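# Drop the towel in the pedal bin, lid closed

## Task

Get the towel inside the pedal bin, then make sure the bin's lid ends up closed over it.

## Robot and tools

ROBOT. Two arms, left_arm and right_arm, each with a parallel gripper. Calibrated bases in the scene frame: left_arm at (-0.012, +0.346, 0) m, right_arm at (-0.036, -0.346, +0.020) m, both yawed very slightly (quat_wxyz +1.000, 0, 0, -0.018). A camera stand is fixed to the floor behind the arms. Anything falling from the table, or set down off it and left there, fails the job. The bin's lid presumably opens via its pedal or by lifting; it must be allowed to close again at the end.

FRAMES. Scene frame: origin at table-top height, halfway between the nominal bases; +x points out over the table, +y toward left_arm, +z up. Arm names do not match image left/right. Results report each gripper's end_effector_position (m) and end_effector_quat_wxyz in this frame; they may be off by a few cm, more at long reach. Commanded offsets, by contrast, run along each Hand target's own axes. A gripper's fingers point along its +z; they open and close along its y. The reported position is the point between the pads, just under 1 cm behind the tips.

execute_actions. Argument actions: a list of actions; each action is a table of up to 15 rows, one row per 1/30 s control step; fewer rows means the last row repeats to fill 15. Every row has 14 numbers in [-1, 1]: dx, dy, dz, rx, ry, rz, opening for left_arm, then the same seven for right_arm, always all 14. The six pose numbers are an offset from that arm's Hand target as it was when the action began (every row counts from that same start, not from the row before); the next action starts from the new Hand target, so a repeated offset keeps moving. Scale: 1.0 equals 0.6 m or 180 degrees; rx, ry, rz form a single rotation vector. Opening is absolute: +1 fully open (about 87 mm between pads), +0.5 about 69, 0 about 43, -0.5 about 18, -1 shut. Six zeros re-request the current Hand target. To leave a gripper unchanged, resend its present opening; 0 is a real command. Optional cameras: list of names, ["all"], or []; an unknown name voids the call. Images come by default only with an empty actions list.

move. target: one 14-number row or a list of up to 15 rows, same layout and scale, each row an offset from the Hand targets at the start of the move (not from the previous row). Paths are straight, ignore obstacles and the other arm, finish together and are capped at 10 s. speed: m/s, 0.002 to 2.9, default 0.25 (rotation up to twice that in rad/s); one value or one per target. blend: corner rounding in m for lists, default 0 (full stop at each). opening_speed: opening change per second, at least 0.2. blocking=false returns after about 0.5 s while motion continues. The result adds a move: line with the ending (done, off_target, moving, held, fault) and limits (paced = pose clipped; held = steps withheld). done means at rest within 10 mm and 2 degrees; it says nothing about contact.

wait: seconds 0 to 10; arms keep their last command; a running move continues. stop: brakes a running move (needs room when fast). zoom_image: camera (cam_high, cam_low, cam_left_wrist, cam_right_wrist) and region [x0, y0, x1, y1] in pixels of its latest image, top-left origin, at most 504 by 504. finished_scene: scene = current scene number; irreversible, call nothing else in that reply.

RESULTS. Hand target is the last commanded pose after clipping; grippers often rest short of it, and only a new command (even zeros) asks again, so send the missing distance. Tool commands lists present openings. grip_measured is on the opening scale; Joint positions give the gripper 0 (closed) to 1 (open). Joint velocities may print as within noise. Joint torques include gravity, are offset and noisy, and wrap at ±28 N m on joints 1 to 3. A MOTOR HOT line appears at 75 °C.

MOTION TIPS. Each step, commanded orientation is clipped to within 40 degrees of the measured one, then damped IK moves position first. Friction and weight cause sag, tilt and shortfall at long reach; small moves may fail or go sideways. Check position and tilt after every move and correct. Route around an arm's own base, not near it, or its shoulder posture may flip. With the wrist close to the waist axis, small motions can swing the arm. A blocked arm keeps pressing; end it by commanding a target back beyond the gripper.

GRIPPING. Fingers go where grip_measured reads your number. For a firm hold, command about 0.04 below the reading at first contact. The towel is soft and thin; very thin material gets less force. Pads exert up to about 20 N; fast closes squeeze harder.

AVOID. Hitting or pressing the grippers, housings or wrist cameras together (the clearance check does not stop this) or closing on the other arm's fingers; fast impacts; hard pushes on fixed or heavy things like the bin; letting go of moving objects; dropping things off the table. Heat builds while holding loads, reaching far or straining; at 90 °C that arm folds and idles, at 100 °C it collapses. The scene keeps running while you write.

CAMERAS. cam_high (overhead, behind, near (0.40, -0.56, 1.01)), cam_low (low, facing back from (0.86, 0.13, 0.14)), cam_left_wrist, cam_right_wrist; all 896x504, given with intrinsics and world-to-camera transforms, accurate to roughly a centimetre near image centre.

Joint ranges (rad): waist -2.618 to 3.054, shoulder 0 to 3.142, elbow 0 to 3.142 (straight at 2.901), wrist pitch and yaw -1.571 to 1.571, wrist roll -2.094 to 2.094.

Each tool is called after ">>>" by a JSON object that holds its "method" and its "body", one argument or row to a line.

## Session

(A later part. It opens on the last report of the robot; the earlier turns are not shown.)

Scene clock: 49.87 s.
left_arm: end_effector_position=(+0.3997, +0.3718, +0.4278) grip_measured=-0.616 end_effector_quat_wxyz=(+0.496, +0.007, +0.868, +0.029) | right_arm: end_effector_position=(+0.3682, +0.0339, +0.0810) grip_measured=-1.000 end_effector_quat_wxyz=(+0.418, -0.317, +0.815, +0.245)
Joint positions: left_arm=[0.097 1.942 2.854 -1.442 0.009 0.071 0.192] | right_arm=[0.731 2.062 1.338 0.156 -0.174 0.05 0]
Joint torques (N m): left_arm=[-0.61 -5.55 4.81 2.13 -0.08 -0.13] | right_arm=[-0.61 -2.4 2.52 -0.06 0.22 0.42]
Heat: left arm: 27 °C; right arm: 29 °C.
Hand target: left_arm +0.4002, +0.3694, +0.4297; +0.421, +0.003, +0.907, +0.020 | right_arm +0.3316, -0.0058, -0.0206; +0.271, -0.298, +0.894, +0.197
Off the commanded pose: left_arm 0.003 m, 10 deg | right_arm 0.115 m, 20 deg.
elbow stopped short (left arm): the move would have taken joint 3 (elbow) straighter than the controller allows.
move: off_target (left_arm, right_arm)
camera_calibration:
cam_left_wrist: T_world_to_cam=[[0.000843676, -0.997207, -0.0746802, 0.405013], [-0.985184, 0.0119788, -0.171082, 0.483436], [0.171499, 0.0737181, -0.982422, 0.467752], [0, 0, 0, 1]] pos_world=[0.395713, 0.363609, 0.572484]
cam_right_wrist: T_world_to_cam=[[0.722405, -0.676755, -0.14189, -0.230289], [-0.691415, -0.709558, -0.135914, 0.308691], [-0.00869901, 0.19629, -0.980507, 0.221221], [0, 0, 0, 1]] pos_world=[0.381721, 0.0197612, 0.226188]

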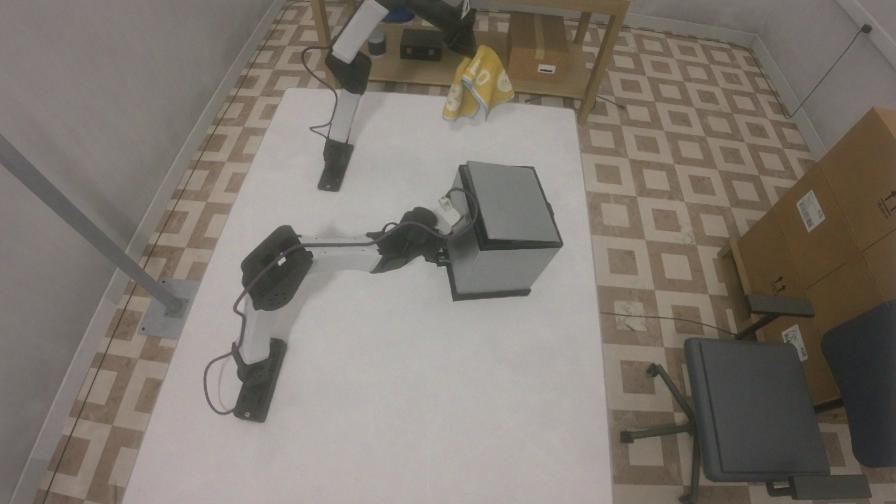

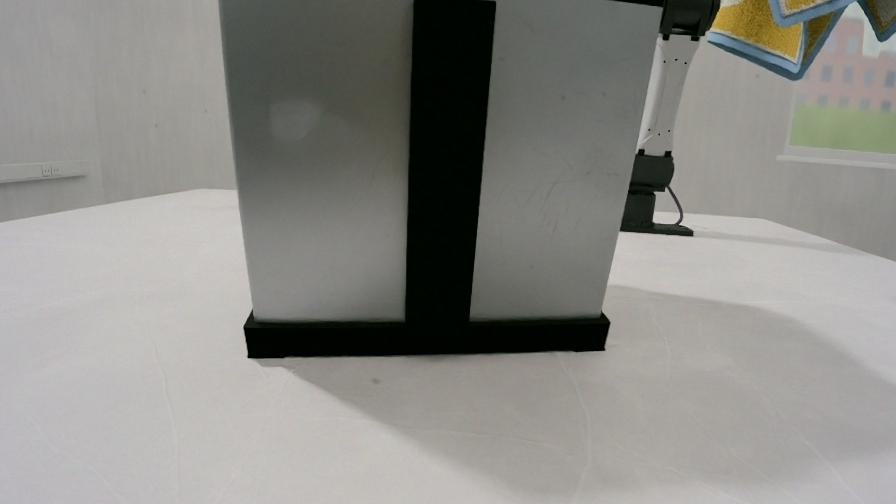

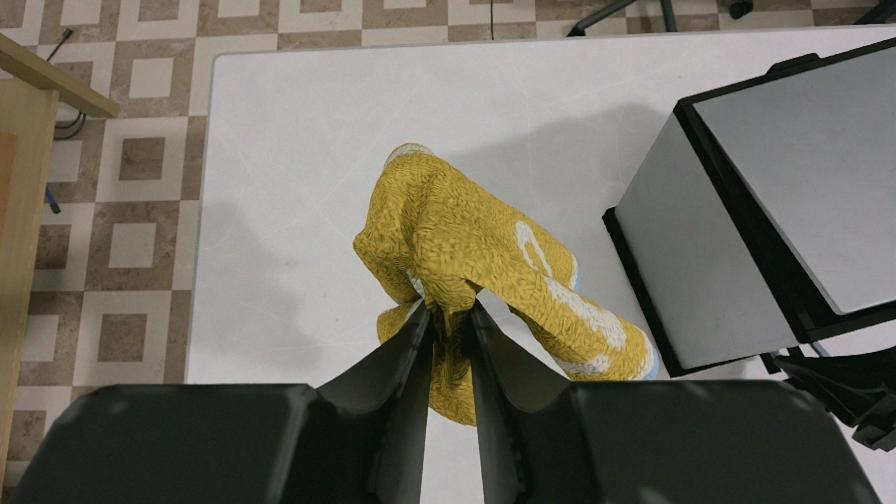

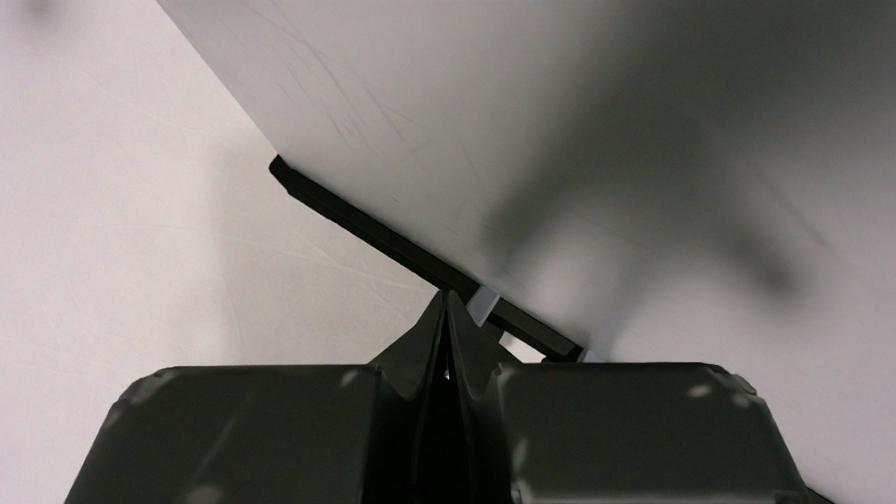

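>>> {"method": "move", "body": {
  "target": [
    [0,0,0,0,0,0,-1,0.02,0,-0.145,0,0,0,-1],
    [0,0,0,0,0,0,-1,-0.07,0.028,-0.261,0,0.195,0,-1]
  ],
  "blend": [0.03,0],
  "cameras": ["cam_high","cam_low","cam_right_wrist"]
}}

Scene clock: 56.07 s.
left_arm: end_effector_position=(+0.3997, +0.3718, +0.4278) grip_measured=-0.616 end_effector_quat_wxyz=(+0.496, +0.007, +0.868, +0.029) | right_arm: end_effector_position=(+0.2790, -0.0595, +0.1374) grip_measured=-1.000 end_effector_quat_wxyz=(-0.017, -0.344, +0.933, +0.103)
Joint positions: left_arm=[0.097 1.942 2.854 -1.442 0.009 0.071 0.192] | right_arm=[0.692 2.418 2.486 -1.609 -0.207 -0.046 0]
Joint torques (N m): left_arm=[-0.58 -5.57 4.86 2.14 -0.09 -0.12] | right_arm=[-0.28 -8.96 6.57 0.73 0.11 -0.17]
Heat: left arm: 27 °C; right arm: 29 °C.
Hand target: left_arm +0.4002, +0.3694, +0.4297; +0.421, +0.003, +0.907, +0.020 | right_arm +0.2919, -0.0557, +0.1293; -0.012, -0.343, +0.934, +0.098
Off the commanded pose: left_arm 0.003 m, 10 deg | right_arm 0.016 m, 1 deg.
elbow stopped short (left arm): the move would have taken joint 3 (elbow) straighter than the controller allows.
joint read past its limit (right arm) — joint 4 (wrist pitch), lower limit.
joint sent to its limit (right arm) — joint 4 (wrist pitch), lower limit. The joint targets still meet the commanded pose.
move: off_target (left_arm, right_arm)
camera_calibration:
cam_right_wrist: T_world_to_cam=[[0.633634, -0.744775, -0.20933, -0.191046], [-0.413729, -0.554855, 0.721778, 0.00230645], [-0.65371, -0.370737, -0.65971, 0.396309], [0, 0, 0, 1]] pos_world=[0.381078, 0.00591977, 0.219793]
Images, in order (width x height): cam_high 896x504, cam_low 896x504, cam_right_wrist 896x504.

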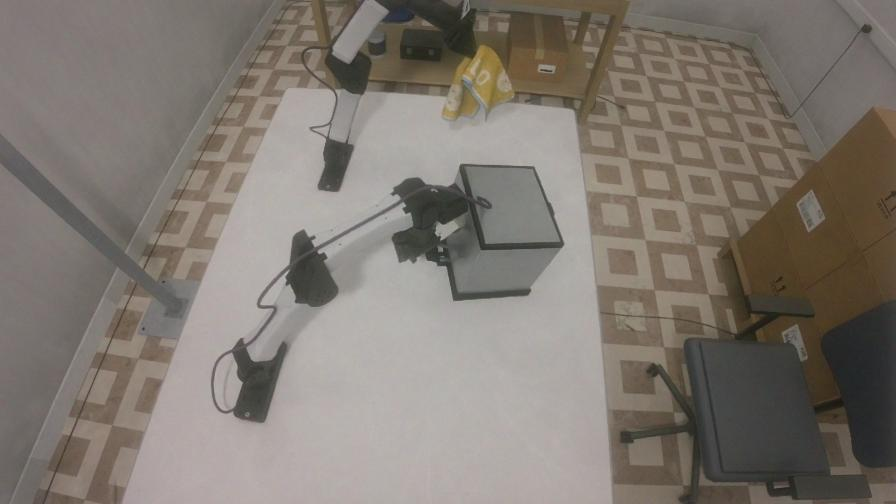

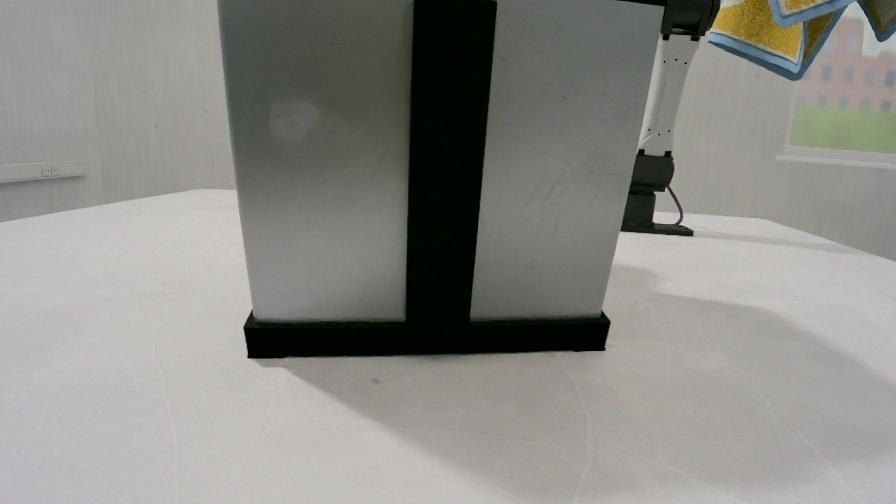

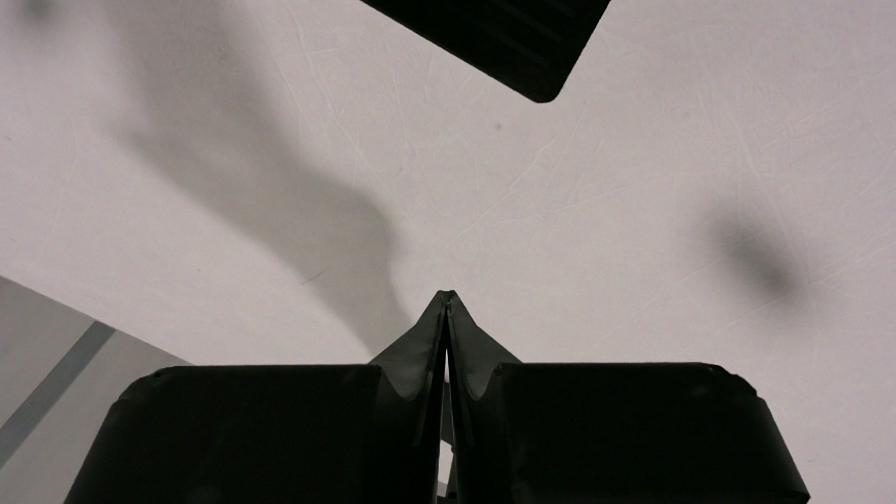

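>>> {"method": "move", "body": {
  "target": [
    [0,0,0,0,0,0,-1,0.14,-0.01,-0.008,0,0,0,-1],
    [0,0,0,0,0,0,-1,0.14,-0.01,-0.025,0,0,0.583,-1]
  ],
  "blend": [0.02,0],
  "speed": 0.5,
  "cameras": ["cam_high","cam_low","cam_right_wrist"]
}}

Scene clock: 63.60 s.
left_arm: end_effector_position=(+0.3997, +0.3718, +0.4278) grip_measured=-0.616 end_effector_quat_wxyz=(+0.496, +0.007, +0.868, +0.029) | right_arm: end_effector_position=(+0.2303, -0.1166, +0.1293) grip_measured=-1.000 end_effector_quat_wxyz=(-0.099, +0.529, +0.842, +0.033)
Joint positions: left_arm=[0.097 1.942 2.854 -1.442 0.009 0.071 0.192] | right_arm=[0.526 1.875 1.561 -1.298 -0.205 1.609 0]
Joint torques (N m): left_arm=[-0.68 -5.7 4.86 2.14 -0.11 -0.12] | right_arm=[0.13 -11.38 4.29 0.37 0.13 -0.06]
Heat: left arm: 27 °C; right arm: 31 °C.
Hand target: left_arm +0.4002, +0.3694, +0.4297; +0.421, +0.003, +0.907, +0.020 | right_arm +0.2329, -0.1169, +0.1390; -0.085, +0.532, +0.841, +0.050
Off the commanded pose: left_arm 0.003 m, 10 deg | right_arm 0.010 m, 3 deg.
elbow stopped short (left arm): the move would have taken joint 3 (elbow) straighter than the controller allows.
move: off_target (left_arm, right_arm)
camera_calibration:
cam_right_wrist: T_world_to_cam=[[-0.900642, -0.432278, 0.044491, 0.152528], [-0.171624, 0.447886, 0.877464, -0.00264887], [-0.399235, 0.782646, -0.477574, 0.390201], [0, 0, 0, 1]] pos_world=[0.2927, -0.238268, 0.181888]
Images, in order (width x height): cam_high 896x504, cam_low 896x504, cam_right_wrist 896x504.

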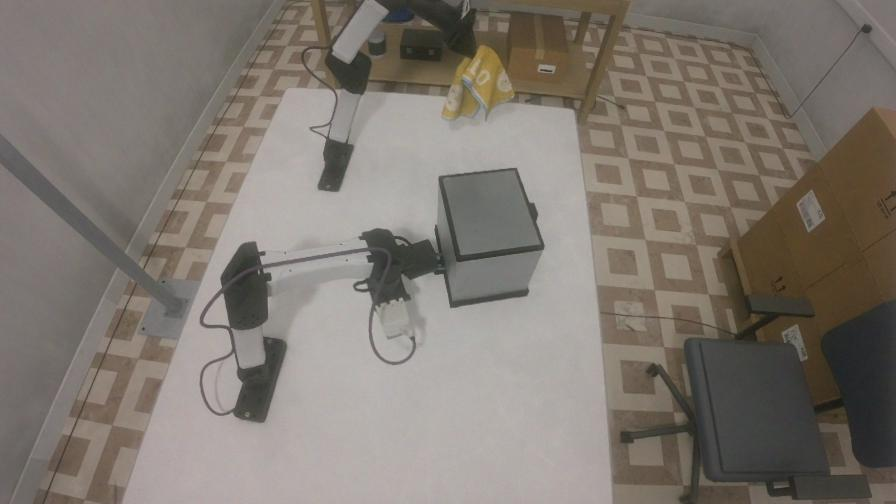

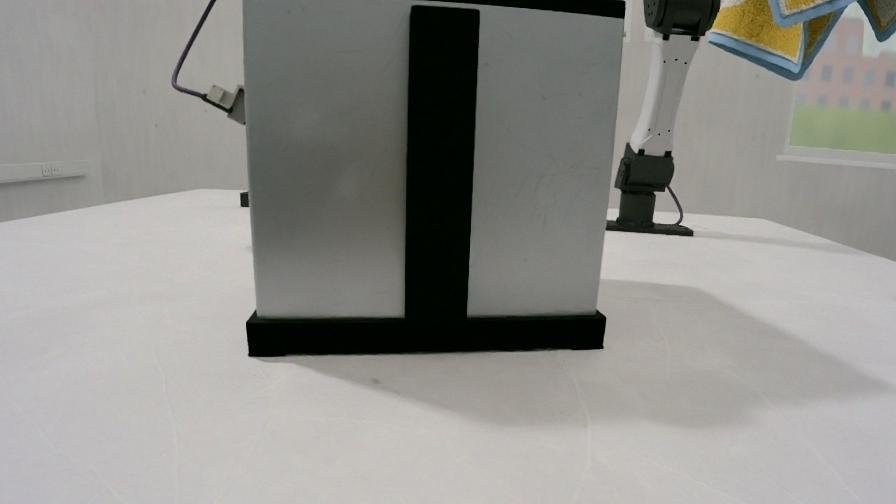

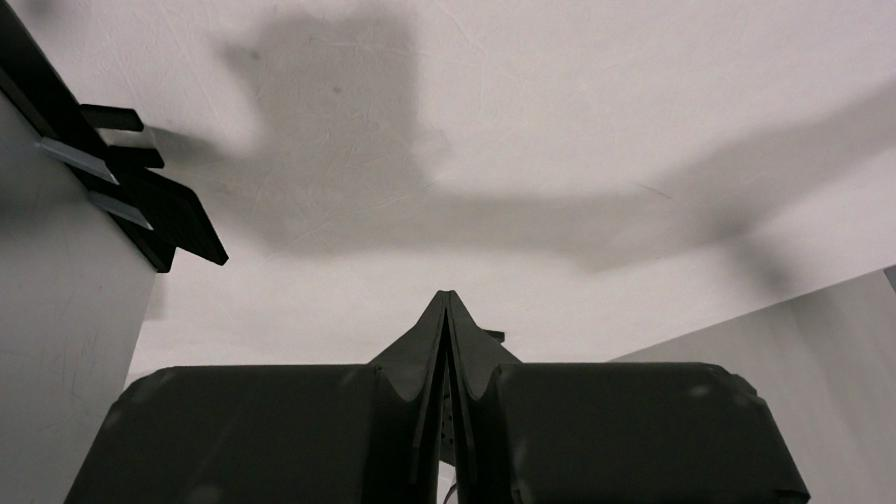

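>>> {"method": "move", "body": {
  "target": [
    [0,0,0,0,0,0,-1,0.1025,0.222,0.051,0,0,0.11,-1],
    [0,0,0,0,0,0,-1,0.0535,0.224,0.297,0,0,0.11,-1]
  ],
  "speed": [0.25,0.12],
  "cameras": ["all"]
}}

Scene clock: 69.17 s.
left_arm: end_effector_position=(+0.3997, +0.3718, +0.4278) grip_measured=-0.616 end_effector_quat_wxyz=(+0.496, +0.007, +0.868, +0.029) | right_arm: end_effector_position=(+0.3534, +0.0213, +0.0905) grip_measured=-1.000 end_effector_quat_wxyz=(-0.065, +0.643, +0.745, +0.169)
Joint positions: left_arm=[0.097 1.942 2.854 -1.442 0.009 0.071 0.192] | right_arm=[0.657 2.263 1.926 -0.93 -0.204 2.077 0]
Joint torques (N m): left_arm=[-0.65 -5.68 5 2.13 -0.11 -0.12] | right_arm=[0.31 2.36 -2 0.55 0.12 -0.1]
Heat: left arm: 28 °C; right arm: 32 °C.
Hand target: left_arm +0.4002, +0.3694, +0.4297; +0.421, +0.003, +0.907, +0.020 | right_arm +0.3249, +0.0003, -0.0302; -0.092, +0.669, +0.737, +0.035
Off the commanded pose: left_arm 0.003 m, 10 deg | right_arm 0.126 m, 16 deg.
elbow stopped short (left arm): the move would have taken joint 3 (elbow) straighter than the controller allows.
joint sent to its limit (right arm) — joint 6 (wrist roll), upper limit. The joint targets are off in position, not in orientation.
move: off_target (left_arm, right_arm)
camera_calibration:
cam_left_wrist: T_world_to_cam=[[0.000843676, -0.997207, -0.0746802, 0.405013], [-0.985184, 0.0119788, -0.171082, 0.483436], [0.171499, 0.0737181, -0.982422, 0.467752], [0, 0, 0, 1]] pos_world=[0.395713, 0.363609, 0.572484]
cam_right_wrist: T_world_to_cam=[[-0.979052, -0.111209, -0.170557, 0.365142], [-0.199079, 0.347124, 0.916445, -0.000867451], [-0.0427127, 0.931202, -0.361992, 0.173328], [0, 0, 0, 1]] pos_world=[0.364724, -0.120495, 0.125816]

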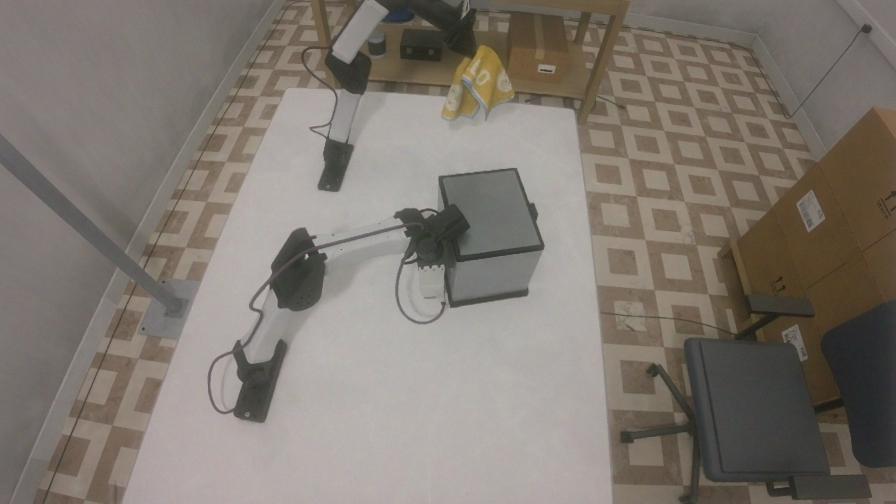

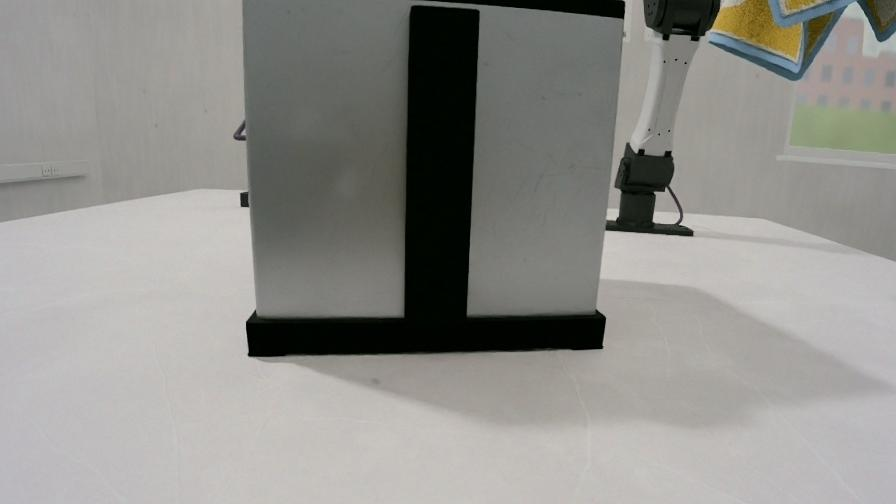

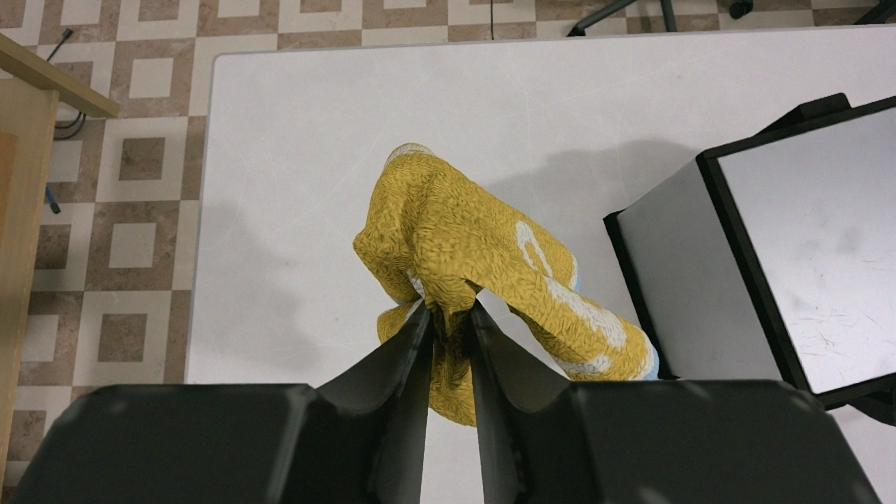

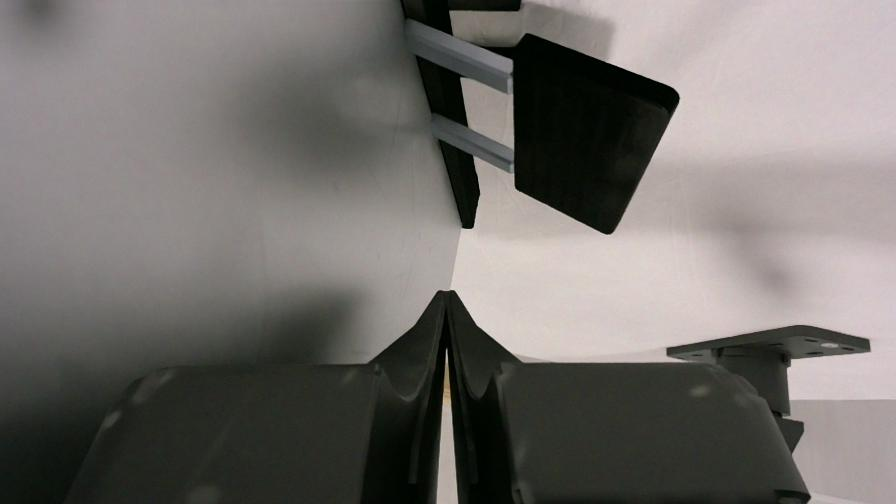

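>>> {"method": "move", "body": {
  "target": [
    [0,0,0,0,0,0,-1,-0.038,-0.153,-0.268,0,0,0,-1],
    [0,0,0,0,0,0,-1,-0.082,-0.157,-0.259,-0.3,0.033,-0.206,-1],
    [0,0,0,0,0,0,-1,0.038,-0.023,-0.238,-0.3,0.033,-0.206,-1]
  ],
  "speed": 0.35,
  "cameras": ["cam_high","cam_right_wrist"]
}}

>>> {"method": "move", "body": {
  "target": [0,0,0,0,0,0,-1,0,0,0,0,0,0,-1]
}}

Scene clock: 78.90 s.
left_arm: end_effector_position=(+0.3997, +0.3718, +0.4278) grip_measured=-0.616 end_effector_quat_wxyz=(+0.496, +0.007, +0.868, +0.029) | right_arm: end_effector_position=(+0.3139, -0.0107, +0.1056) grip_measured=-1.000 end_effector_quat_wxyz=(+0.188, +0.374, +0.811, +0.408)
Joint positions: left_arm=[0.097 1.942 2.854 -1.442 0.009 0.071 0.192] | right_arm=[0.701 1.769 0.952 0.177 -0.033 1.546 0]
Joint torques (N m): left_arm=[-0.65 -5.63 4.96 2.14 -0.07 -0.13] | right_arm=[0.59 -6.84 7.61 1.67 0.24 -0.11]
Heat: left arm: 28 °C; right arm: 32 °C.
Hand target: left_arm +0.4002, +0.3694, +0.4297; +0.421, +0.003, +0.907, +0.020 | right_arm +0.3219, -0.0038, +0.1150; +0.195, +0.375, +0.804, +0.419
Off the commanded pose: left_arm 0.003 m, 10 deg | right_arm 0.014 m, 2 deg.
elbow stopped short (left arm): the move would have taken joint 3 (elbow) straighter than the controller allows.
move: off_target (left_arm, right_arm)
camera_calibration:
cam_right_wrist: T_world_to_cam=[[-0.4534, -0.381354, -0.805604, 0.224626], [-0.885784, 0.0923278, 0.45482, 0.250051], [-0.0990679, 0.919807, -0.379659, 0.22639], [0, 0, 0, 1]] pos_world=[0.345765, -0.145659, 0.153182]
Images, in order (width x height): cam_high 896x504, cam_right_wrist 896x504.

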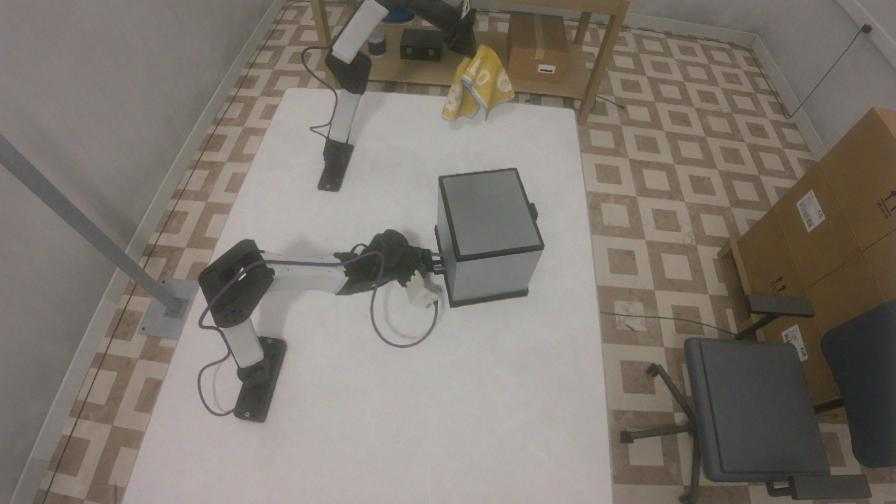

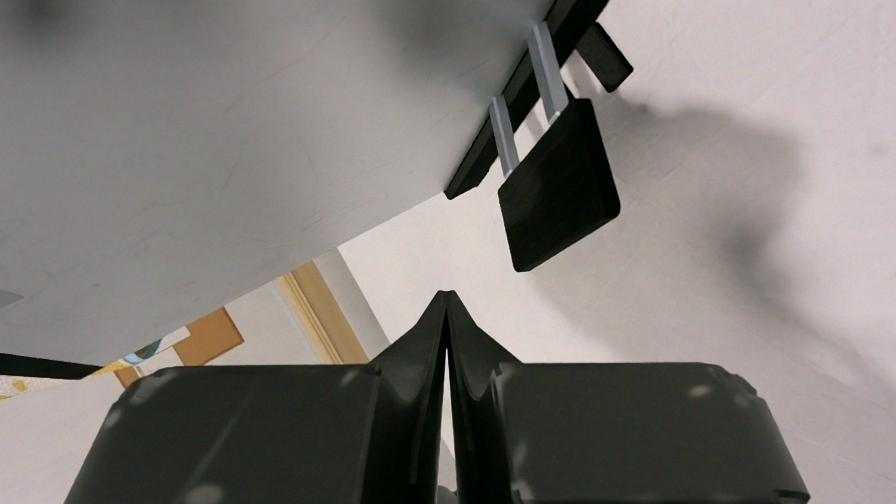

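Scene clock: 79.40 s.
left_arm: end_effector_position=(+0.3997, +0.3718, +0.4278) grip_measured=-0.616 end_effector_quat_wxyz=(+0.496, +0.007, +0.868, +0.029) | right_arm: end_effector_position=(+0.3140, -0.0107, +0.1056) grip_measured=-1.000 end_effector_quat_wxyz=(+0.188, +0.374, +0.811, +0.408)
Joint positions: left_arm=[0.097 1.942 2.854 -1.442 0.009 0.071 0.192] | right_arm=[0.701 1.769 0.952 0.177 -0.033 1.546 0]
Joint torques (N m): left_arm=[-0.58 -5.5 4.89 2.13 -0.1 -0.12] | right_arm=[0.58 -6.83 7.61 1.67 0.24 -0.11]
Heat: left arm: 28 °C; right arm: 32 °C.
Hand target: left_arm +0.4002, +0.3694, +0.4297; +0.421, +0.003, +0.907, +0.020 | right_arm +0.3219, -0.0037, +0.1150; +0.195, +0.375, +0.803, +0.419
Off the commanded pose: left_arm 0.003 m, 10 deg | right_arm 0.014 m, 2 deg.
elbow stopped short (left arm): the move would have taken joint 3 (elbow) straighter than the controller allows.
move: off_target (left_arm, right_arm)

>>> {"method": "move", "body": {
  "target": [0,0,0,0,0,0,-1,-0.005,-0.204,0.158,0,0,0,-1],
  "speed": 0.15,
  "cameras": ["cam_high","cam_left_wrist","cam_right_wrist"]
}}

Scene clock: 82.80 s.
left_arm: end_effector_position=(+0.3997, +0.3718, +0.4278) grip_measured=-0.616 end_effector_quat_wxyz=(+0.496, +0.007, +0.868, +0.029) | right_arm: end_effector_position=(+0.3459, +0.0166, +0.0227) grip_measured=-1.000 end_effector_quat_wxyz=(+0.222, +0.357, +0.756, +0.502)
Joint positions: left_arm=[0.097 1.942 2.854 -1.442 0.009 0.071 0.192] | right_arm=[0.7 2.217 0.891 0.917 -0.044 1.576 0]
Joint torques (N m): left_arm=[-0.69 -5.76 4.93 2.13 -0.11 -0.14] | right_arm=[-0.06 -5.55 2 0.54 0.24 -0.55]
Heat: left arm: 28 °C; right arm: 32 °C.
Hand target: left_arm +0.4002, +0.3694, +0.4297; +0.421, +0.003, +0.907, +0.020 | right_arm +0.3296, -0.0011, -0.0395; +0.195, +0.375, +0.803, +0.419
Off the commanded pose: left_arm 0.003 m, 10 deg | right_arm 0.067 m, 12 deg.
elbow stopped short (left arm): the move would have taken joint 3 (elbow) straighter than the controller allows.
move: off_target (left_arm, right_arm)
camera_calibration:
cam_left_wrist: T_world_to_cam=[[0.000843676, -0.997207, -0.0746802, 0.405013], [-0.985184, 0.0119788, -0.171082, 0.483436], [0.171499, 0.0737181, -0.982422, 0.467752], [0, 0, 0, 1]] pos_world=[0.395713, 0.363609, 0.572484]
cam_right_wrist: T_world_to_cam=[[-0.315731, -0.234619, -0.919385, 0.135213], [-0.947832, 0.0331428, 0.317042, 0.339225], [-0.0439132, 0.971522, -0.232844, 0.149576], [0, 0, 0, 1]] pos_world=[0.370788, -0.124835, 0.0515921]
Images, in order (width x height): cam_high 896x504, cam_left_wrist 896x504, cam_right_wrist 896x504.

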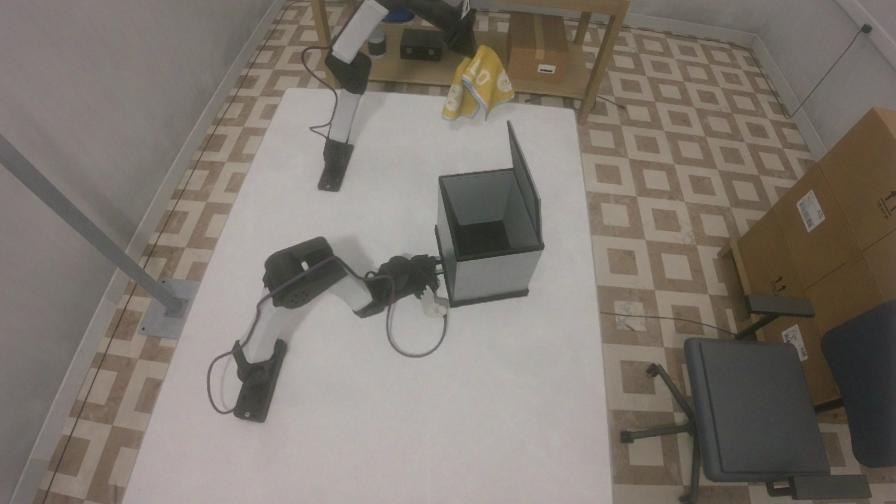

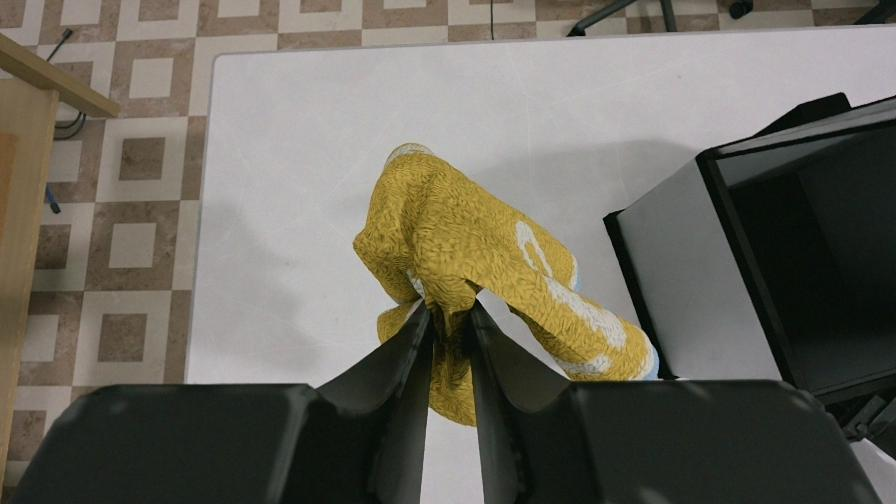

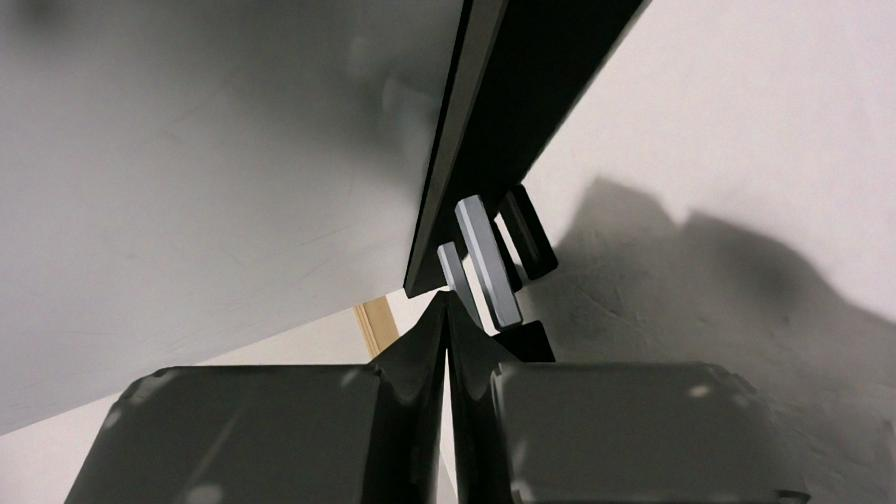

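>>> {"method": "move", "body": {
  "target": [
    [-0.06,-0.113,-0.052,0.188,-0.177,0.071,-1,0,0,0,0,0,0,-1],
    [-0.135,-0.564,0.009,0.188,-0.177,0.071,-1,0,0,0,0,0,0,-1]
  ],
  "blend": [0.03,0],
  "speed": 0.3,
  "cameras": ["cam_high","cam_low","cam_left_wrist"]
}}

Scene clock: 91.33 s.
left_arm: end_effector_position=(+0.4580, +0.0290, +0.4612) grip_measured=-0.617 end_effector_quat_wxyz=(+0.635, +0.231, +0.709, -0.202) | right_arm: end_effector_position=(+0.3459, +0.0166, +0.0227) grip_measured=-1.000 end_effector_quat_wxyz=(+0.222, +0.357, +0.756, +0.502)
Joint positions: left_arm=[-0.544 2.17 2.841 -0.783 0.042 0.013 0.192] | right_arm=[0.7 2.217 0.891 0.917 -0.044 1.576 0]
Joint torques (N m): left_arm=[-0.05 -8.1 7.16 2.53 -0.19 -0.11] | right_arm=[-0.06 -5.55 2 0.54 0.25 -0.54]
Heat: left arm: 28 °C; right arm: 32 °C.
Hand target: left_arm +0.4606, +0.0294, +0.4747; +0.626, +0.227, +0.720, -0.197 | right_arm +0.3296, -0.0011, -0.0395; +0.195, +0.375, +0.803, +0.419
Off the commanded pose: left_arm 0.014 m, 2 deg | right_arm 0.067 m, 12 deg.
elbow stopped short (left arm): the move would have taken joint 3 (elbow) straighter than the controller allows.
move: off_target (left_arm, right_arm)
camera_calibration:
cam_left_wrist: T_world_to_cam=[[-0.58928, -0.807328, -0.0311494, 0.310241], [-0.660019, 0.503277, -0.557752, 0.565889], [0.465966, -0.308113, -0.829423, 0.321593], [0, 0, 0, 1]] pos_world=[0.406465, 0.0647544, 0.592027]
Images, in order (width x height): cam_high 896x504, cam_low 896x504, cam_left_wrist 896x504.

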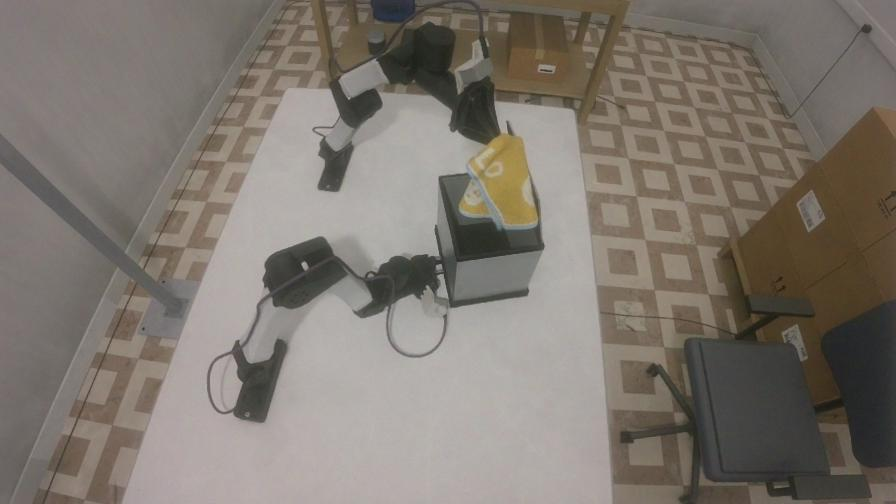

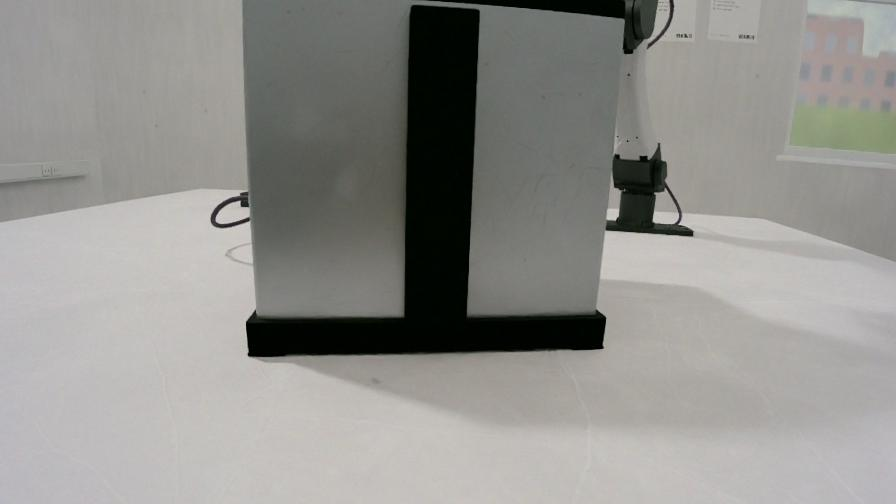

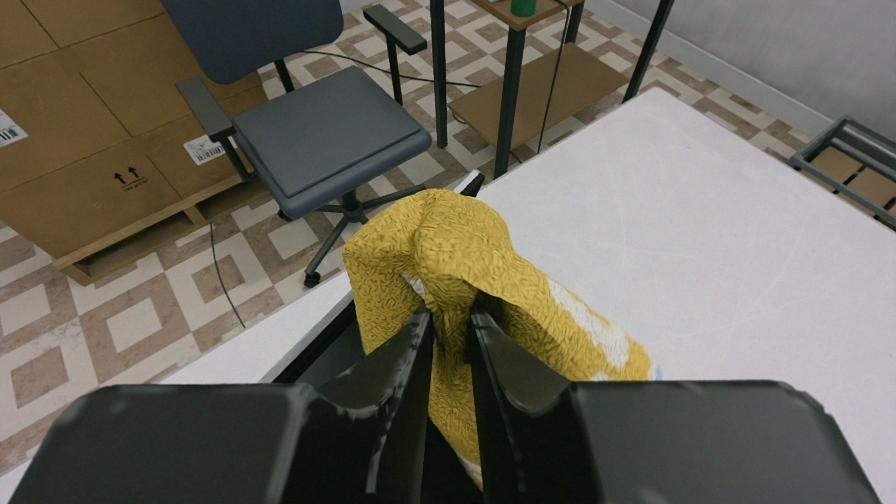

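>>> {"method": "move", "body": {
  "target": [
    [0.399,-0.028,0.037,0,0.167,0,-1,0,0,0,0,0,0,-1],
    [0.399,-0.028,0.037,0,0.167,0,0.3,0,0,0,0,0,0,-1],
    [0.03,-0.02,-0.05,0,0.03,0,0.3,0,0,0,0,0,0,-1]
  ],
  "speed": [0.17,0.17,0.25],
  "opening_speed": 3,
  "cameras": ["cam_high","cam_left_wrist"]
}}

Scene clock: 98.07 s.
left_arm: end_effector_position=(+0.4264, +0.0367, +0.4594) grip_measured=+0.300 end_effector_quat_wxyz=(+0.607, +0.236, +0.734, -0.192) | right_arm: end_effector_position=(+0.3459, +0.0166, +0.0227) grip_measured=-1.000 end_effector_quat_wxyz=(+0.222, +0.357, +0.756, +0.502)
Joint positions: left_arm=[-0.576 2.114 2.841 -0.917 0.004 0.006 0.65] | right_arm=[0.7 2.217 0.891 0.917 -0.044 1.576 0]
Joint torques (N m): left_arm=[0.32 -7.32 6.8 2.14 -0.13 -0.05] | right_arm=[-0.06 -5.56 2 0.54 0.25 -0.53]
Heat: left arm: 29 °C; right arm: 32 °C.
Hand target: left_arm +0.4273, +0.0383, +0.4612; +0.591, +0.236, +0.749, -0.186 | right_arm +0.3296, -0.0011, -0.0395; +0.195, +0.375, +0.803, +0.419
Off the commanded pose: left_arm 0.002 m, 3 deg | right_arm 0.067 m, 12 deg.
elbow stopped short (left arm): the move would have taken joint 3 (elbow) straighter than the controller allows.
move: off_target (left_arm, right_arm); target 2's new opening was sent with left_arm's hand 0.014 m and 2 deg from that target
camera_calibration:
cam_left_wrist: T_world_to_cam=[[-0.585792, -0.809989, -0.0276905, 0.294852], [-0.697129, 0.521008, -0.492506, 0.525427], [0.413351, -0.269202, -0.869869, 0.376724], [0, 0, 0, 1]] pos_world=[0.383293, 0.06649, 0.594641]
Images, in order (width x height): cam_high 896x504, cam_left_wrist 896x504.

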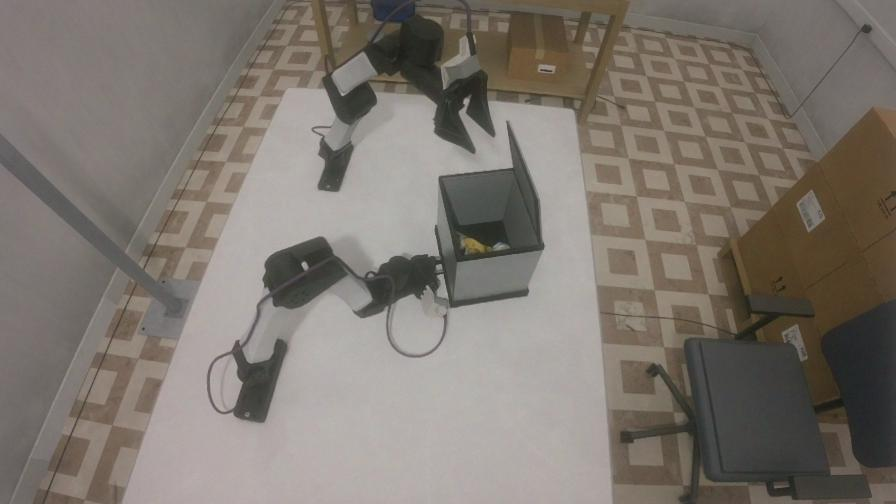

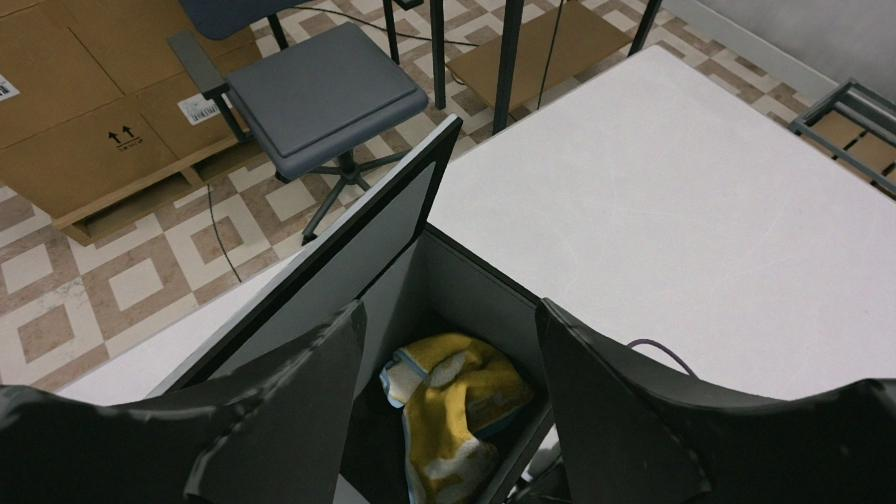

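>>> {"method": "move", "body": {
  "target": [
    [0,0,-0.25,0,0,0,0.3,0,0,0,0,0,0,-1],
    [0,0,-0.25,0,0,0,0.3,0.005,0.204,-0.158,0,0,0,-1],
    [0,0,-0.25,0,0,0,0.3,-0.007,0.124,-0.273,0,0,0,-1]
  ],
  "speed": [0.4,0.08,0.3],
  "blend": [0.03,0.02,0],
  "cameras": ["cam_high"]
}}

Scene clock: 102.47 s.
left_arm: end_effector_position=(+0.3039, +0.1228, +0.4977) grip_measured=+0.300 end_effector_quat_wxyz=(+0.591, +0.240, +0.747, -0.187) | right_arm: end_effector_position=(+0.2636, -0.0612, +0.1093) grip_measured=-1.000 end_effector_quat_wxyz=(+0.195, +0.380, +0.805, +0.413)
Joint positions: left_arm=[-0.576 1.601 2.41 -1.043 0.004 0.006 0.65] | right_arm=[0.677 1.498 0.661 0.214 -0.039 1.544 0]
Joint torques (N m): left_arm=[0.18 -3.64 3.73 2.46 -0.11 -0.03] | right_arm=[-0.29 -7.64 4.81 1.56 -0.01 -0.31]
Heat: left arm: 29 °C; right arm: 32 °C.
Hand target: left_arm +0.3077, +0.1219, +0.4960; +0.591, +0.236, +0.749, -0.186 | right_arm +0.2621, -0.0631, +0.1154; +0.195, +0.375, +0.803, +0.419
Off the commanded pose: left_arm 0.004 m, 1 deg | right_arm 0.006 m, 1 deg.
move: done
Images, in order (width x height): cam_high 896x504.

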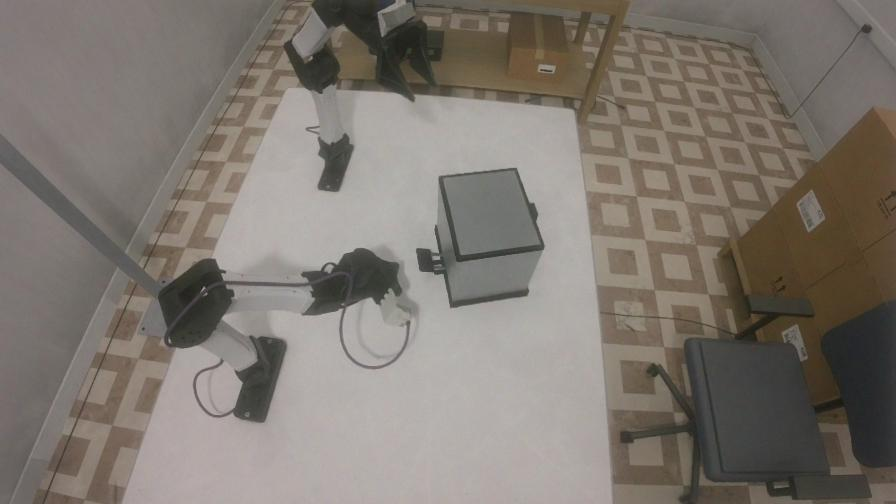

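Lid shut.

>>> {"method": "finished_scene", "body": {
  "scene": 2
}}

The scene is finished: the task was done.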